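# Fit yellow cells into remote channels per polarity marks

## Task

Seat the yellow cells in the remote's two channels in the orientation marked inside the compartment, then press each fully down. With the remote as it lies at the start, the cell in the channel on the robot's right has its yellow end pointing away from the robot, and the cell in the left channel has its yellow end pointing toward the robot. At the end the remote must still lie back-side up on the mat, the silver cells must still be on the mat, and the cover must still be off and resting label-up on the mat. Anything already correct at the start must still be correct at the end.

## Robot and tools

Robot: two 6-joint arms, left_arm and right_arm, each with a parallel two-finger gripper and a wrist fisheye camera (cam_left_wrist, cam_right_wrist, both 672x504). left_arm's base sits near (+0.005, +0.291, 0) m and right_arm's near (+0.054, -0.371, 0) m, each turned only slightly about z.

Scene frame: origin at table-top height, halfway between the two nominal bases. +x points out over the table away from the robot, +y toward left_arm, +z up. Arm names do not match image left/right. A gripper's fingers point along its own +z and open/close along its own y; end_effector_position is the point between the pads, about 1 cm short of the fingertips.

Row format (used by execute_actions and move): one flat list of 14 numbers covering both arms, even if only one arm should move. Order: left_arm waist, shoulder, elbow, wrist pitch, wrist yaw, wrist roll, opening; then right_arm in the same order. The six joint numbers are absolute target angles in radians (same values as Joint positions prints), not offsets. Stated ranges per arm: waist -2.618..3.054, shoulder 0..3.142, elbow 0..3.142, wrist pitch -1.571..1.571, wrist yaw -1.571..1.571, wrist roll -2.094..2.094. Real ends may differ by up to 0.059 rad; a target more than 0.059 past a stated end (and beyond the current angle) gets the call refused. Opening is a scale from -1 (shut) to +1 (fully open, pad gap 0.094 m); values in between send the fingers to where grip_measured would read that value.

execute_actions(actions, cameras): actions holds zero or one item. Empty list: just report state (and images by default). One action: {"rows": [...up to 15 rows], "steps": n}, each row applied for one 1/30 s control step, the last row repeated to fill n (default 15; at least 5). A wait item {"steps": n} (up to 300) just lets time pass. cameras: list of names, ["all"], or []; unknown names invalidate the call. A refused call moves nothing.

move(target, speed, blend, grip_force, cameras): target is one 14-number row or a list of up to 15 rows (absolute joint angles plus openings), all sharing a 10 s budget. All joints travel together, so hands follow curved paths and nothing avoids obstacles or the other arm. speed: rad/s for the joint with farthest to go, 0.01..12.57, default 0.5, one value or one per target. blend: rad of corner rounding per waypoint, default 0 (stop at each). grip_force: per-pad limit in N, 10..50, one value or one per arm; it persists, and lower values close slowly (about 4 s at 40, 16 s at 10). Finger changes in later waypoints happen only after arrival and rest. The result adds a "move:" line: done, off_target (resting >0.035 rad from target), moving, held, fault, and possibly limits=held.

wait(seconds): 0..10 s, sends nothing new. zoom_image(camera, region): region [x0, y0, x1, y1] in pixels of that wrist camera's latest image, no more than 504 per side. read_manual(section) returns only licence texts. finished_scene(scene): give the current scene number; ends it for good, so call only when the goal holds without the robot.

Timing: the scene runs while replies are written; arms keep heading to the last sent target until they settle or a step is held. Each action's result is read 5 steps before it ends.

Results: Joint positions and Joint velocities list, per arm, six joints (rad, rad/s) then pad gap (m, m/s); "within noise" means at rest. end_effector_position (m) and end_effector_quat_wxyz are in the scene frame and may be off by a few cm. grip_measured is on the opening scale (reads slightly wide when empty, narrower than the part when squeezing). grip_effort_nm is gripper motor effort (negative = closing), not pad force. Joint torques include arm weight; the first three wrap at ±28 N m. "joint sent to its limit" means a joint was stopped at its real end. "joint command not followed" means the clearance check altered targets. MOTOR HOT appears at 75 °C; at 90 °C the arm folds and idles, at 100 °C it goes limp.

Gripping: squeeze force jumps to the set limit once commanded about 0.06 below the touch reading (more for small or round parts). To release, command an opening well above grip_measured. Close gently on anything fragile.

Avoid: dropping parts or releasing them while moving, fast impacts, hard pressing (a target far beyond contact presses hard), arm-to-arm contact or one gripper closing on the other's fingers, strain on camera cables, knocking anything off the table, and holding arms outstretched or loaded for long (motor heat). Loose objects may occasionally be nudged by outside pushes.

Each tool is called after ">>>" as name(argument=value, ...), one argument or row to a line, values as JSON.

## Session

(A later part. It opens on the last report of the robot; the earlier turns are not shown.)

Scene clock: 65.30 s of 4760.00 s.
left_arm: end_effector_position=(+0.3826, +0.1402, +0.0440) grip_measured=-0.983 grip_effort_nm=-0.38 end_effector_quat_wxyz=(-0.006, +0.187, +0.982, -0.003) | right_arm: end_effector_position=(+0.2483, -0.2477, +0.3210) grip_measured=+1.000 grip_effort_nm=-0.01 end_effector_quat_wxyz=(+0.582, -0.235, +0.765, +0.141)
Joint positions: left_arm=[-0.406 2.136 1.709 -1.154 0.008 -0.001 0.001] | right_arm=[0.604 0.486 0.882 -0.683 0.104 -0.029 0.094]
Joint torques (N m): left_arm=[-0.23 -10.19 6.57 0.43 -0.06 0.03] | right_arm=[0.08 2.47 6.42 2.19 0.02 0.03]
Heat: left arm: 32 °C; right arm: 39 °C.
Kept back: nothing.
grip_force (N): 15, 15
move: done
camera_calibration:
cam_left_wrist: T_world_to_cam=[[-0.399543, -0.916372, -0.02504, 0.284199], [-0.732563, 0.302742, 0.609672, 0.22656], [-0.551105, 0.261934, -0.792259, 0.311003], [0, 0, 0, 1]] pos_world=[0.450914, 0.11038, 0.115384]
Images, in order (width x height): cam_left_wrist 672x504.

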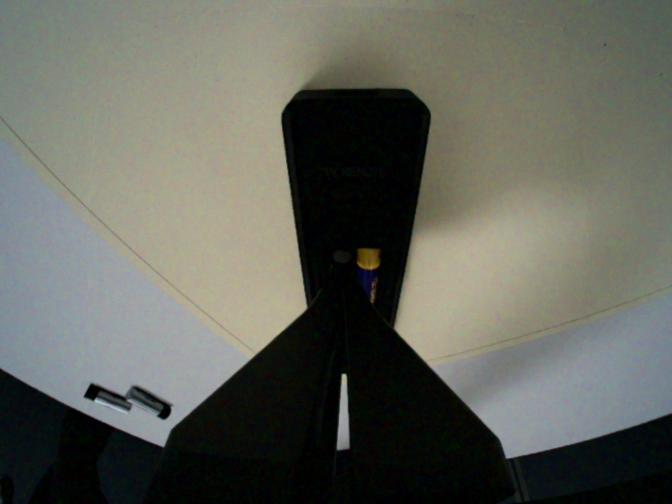

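>>> move(
  target=[
    [-0.409,2.151,1.68,-1.117,0.0,0.0,-1,0.604,0.486,0.882,-0.683,0.104,-0.029,1],
    [-0.409,2.151,1.666,-1.103,0.0,0.0,-1,0.604,0.486,0.882,-0.683,0.104,-0.029,1],
  ],
  speed=0.08,
)

>>> move(
  target=[
    [-0.409,2.151,1.65,-1.088,0.0,0.0,-1,0.604,0.486,0.882,-0.683,0.104,-0.029,1],
  ],
  speed=0.08,
)

>>> move(
  target=[
    [-0.409,2.151,1.63,-1.068,0.0,0.0,-1,0.604,0.486,0.882,-0.683,0.104,-0.029,1],
  ],
  speed=0.08,
  cameras=["cam_left_wrist"],
)

>>> zoom_image(
  camera="cam_left_wrist",
  region=[240, 150, 440, 350],
)

Scene clock: 66.87 s of 4760.00 s.
left_arm: end_effector_position=(+0.3817, +0.1409, +0.0365) grip_measured=-0.983 grip_effort_nm=-0.38 end_effector_quat_wxyz=(-0.005, +0.187, +0.982, -0.002) | right_arm: end_effector_position=(+0.2483, -0.2477, +0.3210) grip_measured=+1.000 grip_effort_nm=-0.01 end_effector_quat_wxyz=(+0.582, -0.235, +0.765, +0.141)
Joint positions: left_arm=[-0.406 2.136 1.679 -1.122 0.007 -0.001 0.001] | right_arm=[0.604 0.486 0.882 -0.683 0.104 -0.029 0.094]
Joint torques (N m): left_arm=[-0.25 -10.13 6.15 0.45 -0.06 0.02] | right_arm=[0.08 2.48 6.42 2.18 0.02 0.04]
Heat: left arm: 32 °C; right arm: 40 °C.
Kept back: nothing.
grip_force (N): 15, 15
move: done

Scene clock: 67.57 s of 4760.00 s.
left_arm: end_effector_position=(+0.3820, +0.1412, +0.0343) grip_measured=-0.983 grip_effort_nm=-0.38 end_effector_quat_wxyz=(-0.003, +0.187, +0.982, -0.002) | right_arm: end_effector_position=(+0.2483, -0.2477, +0.3210) grip_measured=+1.000 grip_effort_nm=-0.01 end_effector_quat_wxyz=(+0.582, -0.235, +0.765, +0.141)
Joint positions: left_arm=[-0.406 2.136 1.67 -1.11 0.004 -0.001 0.001] | right_arm=[0.604 0.486 0.882 -0.683 0.104 -0.029 0.094]
Joint torques (N m): left_arm=[-0.2 -10.13 5.45 0.5 -0.05 0.03] | right_arm=[0.08 2.48 6.42 2.19 0.02 0.04]
Heat: left arm: 32 °C; right arm: 40 °C.
Kept back: nothing.
grip_force (N): 15, 15
move: done

Scene clock: 68.27 s of 4760.00 s.
left_arm: end_effector_position=(+0.3823, +0.1413, +0.0333) grip_measured=-0.983 grip_effort_nm=-0.38 end_effector_quat_wxyz=(-0.002, +0.187, +0.982, -0.001) | right_arm: end_effector_position=(+0.2483, -0.2477, +0.3210) grip_measured=+1.000 grip_effort_nm=-0.01 end_effector_quat_wxyz=(+0.582, -0.235, +0.765, +0.141)
Joint positions: left_arm=[-0.406 2.136 1.666 -1.104 0.003 -0.001 0.001] | right_arm=[0.604 0.486 0.882 -0.683 0.104 -0.029 0.094]
Joint torques (N m): left_arm=[-0.2 -10.17 3.95 0.66 -0.01 0.03] | right_arm=[0.08 2.48 6.42 2.18 0.02 0.04]
Heat: left arm: 32 °C; right arm: 40 °C.
Kept back: nothing.
grip_force (N): 15, 15
move: off_target (left_arm); left_arm: the elbow is farthest, 0.036 rad from its target
camera_calibration:
cam_left_wrist: T_world_to_cam=[[-0.39937, -0.916293, -0.0301934, 0.284853], [-0.737091, 0.301332, 0.604894, 0.234527], [-0.545161, 0.263831, -0.795734, 0.299672], [0, 0, 0, 1]] pos_world=[0.449999, 0.111276, 0.105196]
Images, in order (width x height): cam_left_wrist 672x504.

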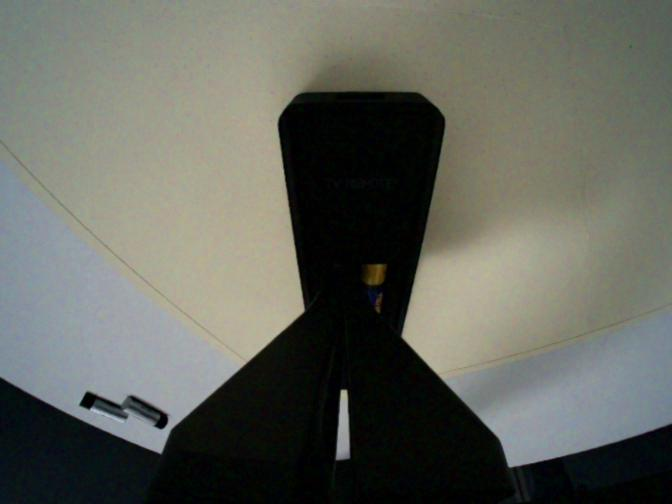

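Scaled by 2.520 from the camera's 672x504 image, which has a finer 960x720 frame.

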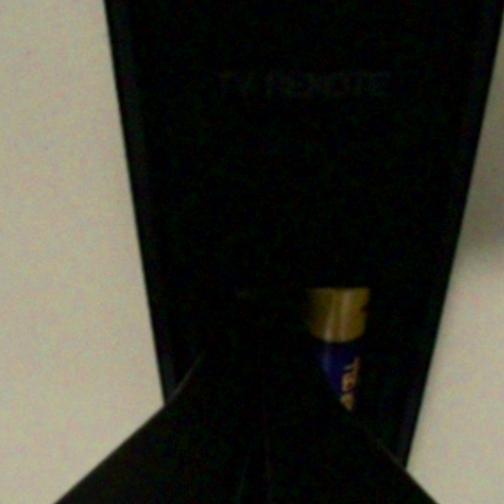

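>>> move(
  target=[
    [-0.409,2.151,1.612,-1.05,0.0,0.0,-1,0.604,0.486,0.882,-0.683,0.104,-0.029,1],
    [-0.409,2.145,1.75,-1.18,0.0,0.0,-1,0.604,0.486,0.882,-0.683,0.104,-0.029,1],
    [-0.433,2.148,1.77,-1.2,0.0,-0.01,-1,0.604,0.486,0.882,-0.683,0.104,-0.029,1],
    [-0.433,2.15,1.68,-1.115,0.0,-0.01,-1,0.604,0.486,0.882,-0.683,0.104,-0.029,1],
  ],
  speed=[0.08,0.25,0.25,0.15],
  blend=[0,0.02,0.02,0],
  cameras=["cam_left_wrist"],
)

>>> zoom_image(
  camera="cam_left_wrist",
  region=[240, 150, 440, 350],
)

Scene clock: 71.03 s of 4760.00 s.
left_arm: end_effector_position=(+0.3795, +0.1320, +0.0421) grip_measured=-0.983 grip_effort_nm=-0.38 end_effector_quat_wxyz=(+0.000, +0.198, +0.980, -0.001) | right_arm: end_effector_position=(+0.2483, -0.2477, +0.3210) grip_measured=+1.000 grip_effort_nm=-0.01 end_effector_quat_wxyz=(+0.582, -0.235, +0.765, +0.141)
Joint positions: left_arm=[-0.43 2.129 1.689 -1.132 0.003 -0.004 0.001] | right_arm=[0.604 0.486 0.882 -0.683 0.104 -0.029 0.094]
Joint torques (N m): left_arm=[-0.2 -9.58 6.56 0.45 -0.03 -0.07] | right_arm=[0.08 2.48 6.41 2.18 0.02 0.04]
Heat: left arm: 32 °C; right arm: 40 °C.
Kept back: nothing.
grip_force (N): 15, 15
move: done; blend cut to 0.012 rad at target 2, 0.012 rad at target 3
camera_calibration:
cam_left_wrist: T_world_to_cam=[[-0.419105, -0.907419, -0.030687, 0.281775], [-0.732765, 0.318095, 0.601558, 0.226273], [-0.536103, 0.274602, -0.79824, 0.302883], [0, 0, 0, 1]] pos_world=[0.446275, 0.100539, 0.114304]
Images, in order (width x height): cam_left_wrist 672x504.

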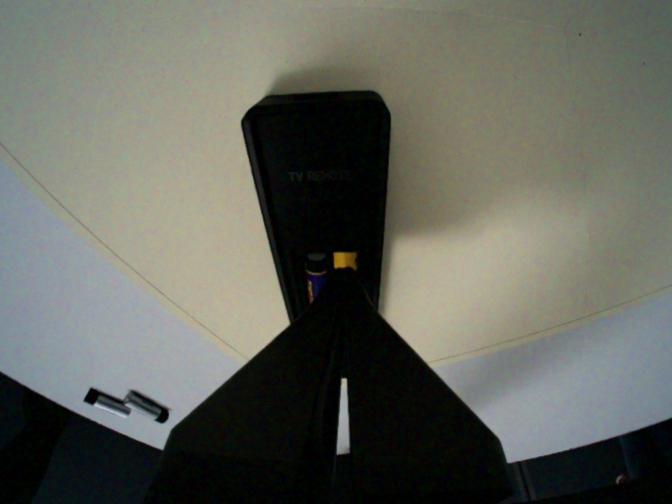

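Scaled by 2.520 from the camera's 672x504 image, which has a finer 960x720 frame.

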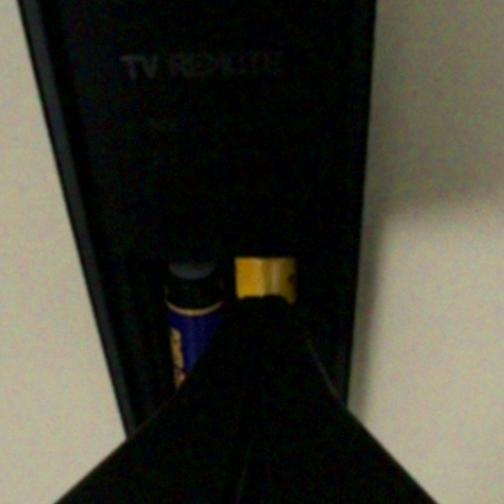

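Left cell looks seated; press the right nose.

>>> move(
  target=[
    [-0.433,2.15,1.655,-1.09,0.0,-0.01,-1,0.604,0.486,0.882,-0.683,0.104,-0.029,1],
    [-0.433,2.15,1.635,-1.07,0.0,-0.01,-1,0.604,0.486,0.882,-0.683,0.104,-0.029,1],
  ],
  speed=0.08,
)

>>> move(
  target=[
    [-0.433,2.15,1.62,-1.055,0.0,-0.01,-1,0.604,0.486,0.882,-0.683,0.104,-0.029,1],
  ],
  speed=0.08,
)

>>> move(
  target=[
    [-0.433,2.14,1.74,-1.17,0,-0.01,-1,0.604,0.486,0.882,-0.683,0.104,-0.029,1],
    [-0.432,1.985,1.56,-1.1,0,-0.01,-1,0.604,0.486,0.882,-0.683,0.104,-0.029,1],
    [-0.432,1.985,1.51,-1.055,0,-0.01,-1,0.604,0.486,0.882,-0.683,0.104,-0.029,1],
  ],
  speed=[0.2,0.3,0.15],
  blend=[0.02,0.02,0],
  cameras=["cam_left_wrist"],
)

>>> zoom_image(
  camera="cam_left_wrist",
  region=[240, 150, 440, 350],
)

Scene clock: 72.67 s of 4760.00 s.
left_arm: end_effector_position=(+0.3786, +0.1324, +0.0343) grip_measured=-0.983 grip_effort_nm=-0.38 end_effector_quat_wxyz=(+0.001, +0.198, +0.980, -0.002) | right_arm: end_effector_position=(+0.2483, -0.2477, +0.3210) grip_measured=+1.000 grip_effort_nm=-0.01 end_effector_quat_wxyz=(+0.582, -0.235, +0.765, +0.141)
Joint positions: left_arm=[-0.43 2.129 1.658 -1.097 0.003 -0.004 0.001] | right_arm=[0.604 0.486 0.882 -0.683 0.104 -0.029 0.094]
Joint torques (N m): left_arm=[-0.21 -9.55 5.26 0.55 -0.05 -0.05] | right_arm=[0.08 2.48 6.42 2.19 0.02 0.03]
Heat: left arm: 32 °C; right arm: 40 °C.
Kept back: nothing.
grip_force (N): 15, 15
move: done

Scene clock: 73.37 s of 4760.00 s.
left_arm: end_effector_position=(+0.3784, +0.1324, +0.0335) grip_measured=-0.983 grip_effort_nm=-0.38 end_effector_quat_wxyz=(+0.001, +0.198, +0.980, -0.002) | right_arm: end_effector_position=(+0.2483, -0.2477, +0.3210) grip_measured=+1.000 grip_effort_nm=-0.01 end_effector_quat_wxyz=(+0.582, -0.235, +0.765, +0.141)
Joint positions: left_arm=[-0.43 2.129 1.654 -1.094 0.003 -0.004 0.001] | right_arm=[0.604 0.486 0.882 -0.683 0.104 -0.029 0.094]
Joint torques (N m): left_arm=[-0.32 -9.43 4.22 0.69 -0.03 -0.07] | right_arm=[0.08 2.48 6.42 2.18 0.02 0.03]
Heat: left arm: 32 °C; right arm: 40 °C.
Kept back: nothing.
grip_force (N): 15, 15
move: off_target (left_arm); left_arm: the wrist pitch is farthest, 0.039 rad from its target

Scene clock: 75.50 s of 4760.00 s.
left_arm: end_effector_position=(+0.3532, +0.1431, +0.0435) grip_measured=-0.983 grip_effort_nm=-0.38 end_effector_quat_wxyz=(+0.002, +0.198, +0.980, -0.002) | right_arm: end_effector_position=(+0.2483, -0.2477, +0.3210) grip_measured=+1.000 grip_effort_nm=-0.01 end_effector_quat_wxyz=(+0.582, -0.235, +0.765, +0.141)
Joint positions: left_arm=[-0.43 2.013 1.519 -1.072 0.003 -0.004 0.001] | right_arm=[0.604 0.486 0.882 -0.683 0.104 -0.029 0.094]
Joint torques (N m): left_arm=[-0.2 -12.97 6.32 0.44 -0.02 -0.07] | right_arm=[0.08 2.47 6.41 2.18 0.02 0.03]
Heat: left arm: 32 °C; right arm: 40 °C.
Kept back: nothing.
grip_force (N): 15, 15
move: done
camera_calibration:
cam_left_wrist: T_world_to_cam=[[-0.418883, -0.907516, -0.0308578, 0.28087], [-0.735765, 0.3193, 0.597241, 0.203775], [-0.532153, 0.272878, -0.801468, 0.285788], [0, 0, 0, 1]] pos_world=[0.419665, 0.111844, 0.116014]
Images, in order (width x height): cam_left_wrist 672x504.

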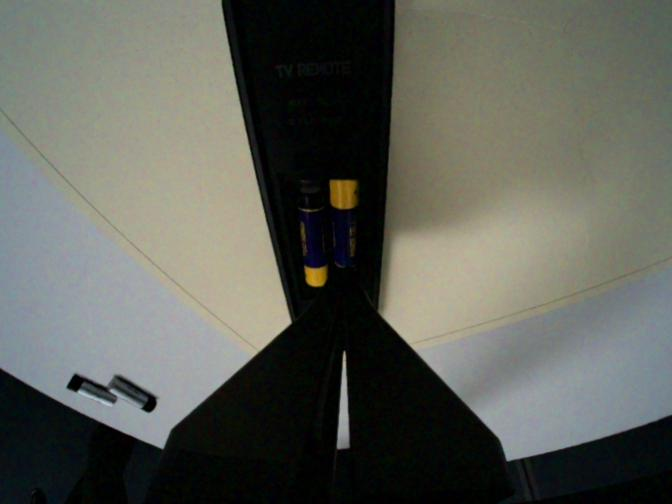

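Scaled by 2.520 from the camera's 672x504 image, which has a finer 960x720 frame.

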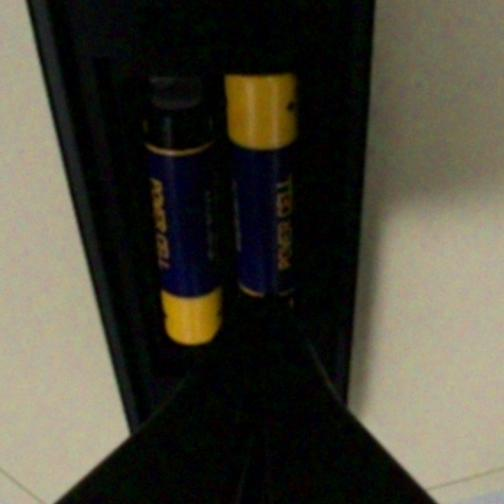

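>>> move(
  target=[
    [-0.435,1.985,1.475,-1.02,0,-0.01,-1,0.604,0.486,0.882,-0.683,0.104,-0.029,1],
    [-0.435,1.985,1.455,-1.0,0,-0.01,-1,0.604,0.486,0.882,-0.683,0.104,-0.029,1],
  ],
  speed=0.1,
)

>>> move(
  target=[
    [-0.435,1.985,1.435,-0.98,0,-0.01,-1,0.604,0.486,0.882,-0.683,0.104,-0.029,1],
  ],
  speed=0.08,
)

>>> move(
  target=[
    [-0.435,1.99,1.54,-1.09,0,-0.01,-1,0.604,0.486,0.882,-0.683,0.104,-0.029,1],
    [-0.395,1.99,1.55,-1.1,0,0.0,-1,0.604,0.486,0.882,-0.683,0.104,-0.029,1],
    [-0.395,1.99,1.49,-1.04,0,0.0,-1,0.604,0.486,0.882,-0.683,0.104,-0.029,1],
  ],
  speed=[0.2,0.25,0.15],
  blend=[0.01,0.01,0],
  cameras=["cam_left_wrist"],
)

>>> zoom_image(
  camera="cam_left_wrist",
  region=[240, 150, 440, 350],
)

Scene clock: 77.27 s of 4760.00 s.
left_arm: end_effector_position=(+0.3513, +0.1439, +0.0337) grip_measured=-0.983 grip_effort_nm=-0.38 end_effector_quat_wxyz=(+0.006, +0.198, +0.980, -0.003) | right_arm: end_effector_position=(+0.2483, -0.2477, +0.3210) grip_measured=+1.000 grip_effort_nm=-0.01 end_effector_quat_wxyz=(+0.582, -0.235, +0.765, +0.141)
Joint positions: left_arm=[-0.43 2.008 1.472 -1.022 0.003 -0.004 0.001] | right_arm=[0.604 0.486 0.882 -0.683 0.104 -0.029 0.094]
Joint torques (N m): left_arm=[-0.29 -12.42 5.64 0.53 -0.01 -0.06] | right_arm=[0.08 2.48 6.42 2.18 0.02 0.04]
Heat: left arm: 32 °C; right arm: 40 °C.
Kept back: nothing.
grip_force (N): 15, 15
move: done

Scene clock: 77.97 s of 4760.00 s.
left_arm: end_effector_position=(+0.3511, +0.1440, +0.0334) grip_measured=-0.983 grip_effort_nm=-0.38 end_effector_quat_wxyz=(+0.011, +0.198, +0.980, -0.004) | right_arm: end_effector_position=(+0.2483, -0.2477, +0.3210) grip_measured=+1.000 grip_effort_nm=-0.01 end_effector_quat_wxyz=(+0.582, -0.235, +0.765, +0.141)
Joint positions: left_arm=[-0.43 1.999 1.457 -1.006 0.003 -0.004 0.001] | right_arm=[0.604 0.486 0.882 -0.683 0.104 -0.029 0.094]
Joint torques (N m): left_arm=[-0.34 -11.47 5.23 0.61 -0.03 -0.07] | right_arm=[0.08 2.48 6.41 2.18 0.02 0.04]
Heat: left arm: 32 °C; right arm: 40 °C.
Kept back: nothing.
grip_force (N): 15, 15
move: done

Scene clock: 79.63 s of 4760.00 s.
left_arm: end_effector_position=(+0.3565, +0.1555, +0.0436) grip_measured=-0.983 grip_effort_nm=-0.38 end_effector_quat_wxyz=(+0.007, +0.181, +0.983, -0.003) | right_arm: end_effector_position=(+0.2483, -0.2477, +0.3210) grip_measured=+1.000 grip_effort_nm=-0.01 end_effector_quat_wxyz=(+0.582, -0.235, +0.765, +0.141)
Joint positions: left_arm=[-0.397 1.999 1.499 -1.057 0.003 -0.004 0.001] | right_arm=[0.604 0.486 0.882 -0.683 0.104 -0.029 0.094]
Joint torques (N m): left_arm=[0.13 -10.95 6.46 0.49 -0.02 0.05] | right_arm=[0.08 2.47 6.42 2.18 0.02 0.03]
Heat: left arm: 32 °C; right arm: 40 °C.
Kept back: nothing.
grip_force (N): 15, 15
move: done
camera_calibration:
cam_left_wrist: T_world_to_cam=[[-0.388018, -0.921115, -0.0314536, 0.284664], [-0.750963, 0.296188, 0.590192, 0.211455], [-0.534319, 0.252626, -0.80665, 0.288448], [0, 0, 0, 1]] pos_world=[0.423373, 0.126709, 0.116831]
Images, in order (width x height): cam_left_wrist 672x504.

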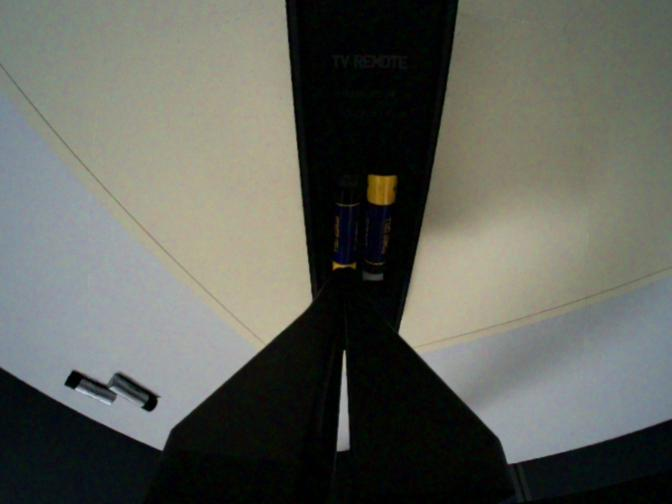

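Scaled by 2.520 from the camera's 672x504 image, which has a finer 960x720 frame.

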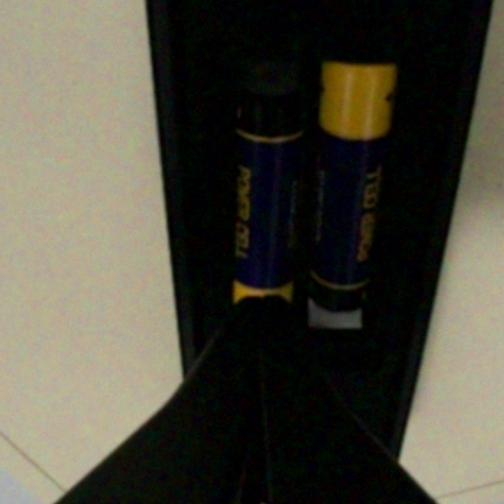

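Right tail at 0.0335: seated. Now the left yellow end.

>>> move(
  target=[
    [-0.395,2.0,1.46,-1.02,0,0.0,-1,0.604,0.486,0.882,-0.683,0.104,-0.029,1],
    [-0.395,2.0,1.435,-0.99,0,0.0,-1,0.604,0.486,0.882,-0.683,0.104,-0.029,1],
  ],
  speed=0.1,
)

>>> move(
  target=[
    [-0.395,2.0,1.415,-0.97,0,0.0,-1,0.604,0.486,0.882,-0.683,0.104,-0.029,1],
  ],
  speed=0.08,
)

>>> move(
  target=[
    [-0.395,2.0,1.56,-1.12,0,0.0,-1,0.604,0.486,0.882,-0.683,0.104,-0.029,1],
    [-0.585,2.03,1.83,-1.37,0.0,-0.67,-1,0.604,0.486,0.882,-0.683,0.104,-0.029,1],
  ],
  speed=[0.2,0.6],
  blend=[0.05,0],
  cameras=["all"],
)

>>> zoom_image(
  camera="cam_left_wrist",
  region=[160, 40, 320, 200],
)

Scene clock: 81.30 s of 4760.00 s.
left_arm: end_effector_position=(+0.3521, +0.1573, +0.0332) grip_measured=-0.983 grip_effort_nm=-0.37 end_effector_quat_wxyz=(+0.003, +0.181, +0.983, -0.002) | right_arm: end_effector_position=(+0.2483, -0.2477, +0.3210) grip_measured=+1.000 grip_effort_nm=-0.01 end_effector_quat_wxyz=(+0.582, -0.235, +0.765, +0.141)
Joint positions: left_arm=[-0.397 1.999 1.456 -1.022 0.003 -0.004 0.001] | right_arm=[0.604 0.486 0.882 -0.683 0.104 -0.029 0.094]
Joint torques (N m): left_arm=[0.2 -9.98 5.24 0.62 -0.05 0.05] | right_arm=[0.08 2.48 6.42 2.19 0.02 0.04]
Heat: left arm: 32 °C; right arm: 41 °C.
Kept back: nothing.
grip_force (N): 15, 15
move: done

Scene clock: 82.00 s of 4760.00 s.
left_arm: end_effector_position=(+0.3519, +0.1573, +0.0328) grip_measured=-0.983 grip_effort_nm=-0.38 end_effector_quat_wxyz=(+0.006, +0.181, +0.983, -0.002) | right_arm: end_effector_position=(+0.2483, -0.2477, +0.3210) grip_measured=+1.000 grip_effort_nm=-0.01 end_effector_quat_wxyz=(+0.582, -0.235, +0.765, +0.141)
Joint positions: left_arm=[-0.397 1.993 1.447 -1.012 0.003 -0.004 0.001] | right_arm=[0.604 0.486 0.882 -0.683 0.104 -0.029 0.094]
Joint torques (N m): left_arm=[0.12 -9.5 4.21 0.73 -0.01 0.05] | right_arm=[0.08 2.47 6.42 2.19 0.02 0.03]
Heat: left arm: 32 °C; right arm: 41 °C.
Kept back: nothing.
grip_force (N): 15, 15
move: off_target (left_arm); left_arm: the wrist pitch is farthest, 0.042 rad from its target

Scene clock: 84.67 s of 4760.00 s.
left_arm: end_effector_position=(+0.3339, +0.0877, +0.1171) grip_measured=-0.983 grip_effort_nm=-0.38 end_effector_quat_wxyz=(+0.004, -0.054, +0.999, -0.004) | right_arm: end_effector_position=(+0.2483, -0.2477, +0.3210) grip_measured=+1.000 grip_effort_nm=0.00 end_effector_quat_wxyz=(+0.582, -0.235, +0.765, +0.141)
Joint positions: left_arm=[-0.583 2.008 1.806 -1.358 0.003 -0.662 0.001] | right_arm=[0.604 0.486 0.882 -0.683 0.104 -0.029 0.094]
Joint torques (N m): left_arm=[-0.13 -8.53 9.89 0.17 -0.04 -0.05] | right_arm=[0.08 2.48 6.42 2.19 0.02 0.03]
Heat: left arm: 32 °C; right arm: 41 °C.
Kept back: nothing.
grip_force (N): 15, 15
move: done
camera_calibration:
cam_left_wrist: T_world_to_cam=[[0.0733281, -0.997003, -0.0246515, 0.0675614], [-0.800159, -0.0735686, 0.595258, 0.219519], [-0.595288, -0.023924, -0.803156, 0.396964], [0, 0, 0, 1]] pos_world=[0.407004, 0.0930056, 0.189819]
cam_right_wrist: T_world_to_cam=[[0.556474, -0.830528, 0.0236701, -0.348337], [-0.669427, -0.465042, -0.579313, 0.249895], [0.492143, 0.306527, -0.814761, 0.31129], [0, 0, 0, 1]] pos_world=[0.207928, -0.268511, 0.406639]

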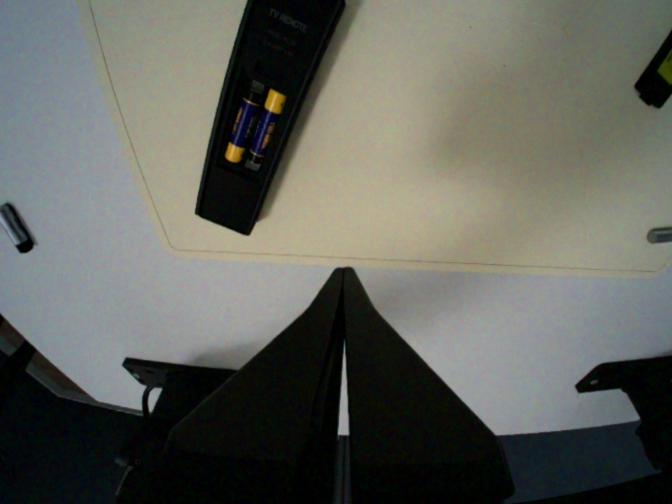

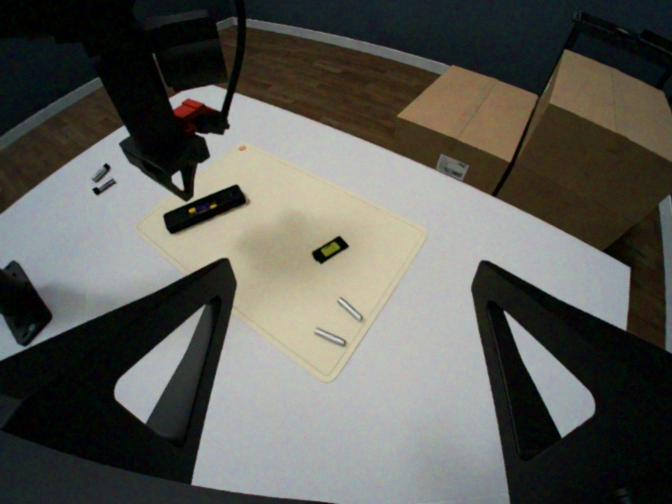

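Scaled by 3.150 from the camera's 672x504 image, which has a finer 960x720 frame.

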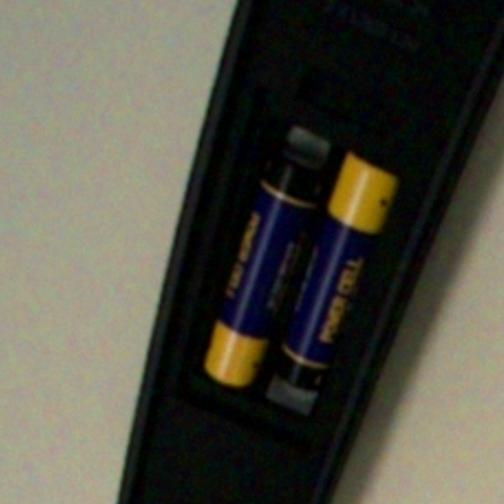

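Both cells are fully seated, and the picture matches how scene 1 ended.

>>> finished_scene(
  scene=2,
)

The scene is finished: the task was done.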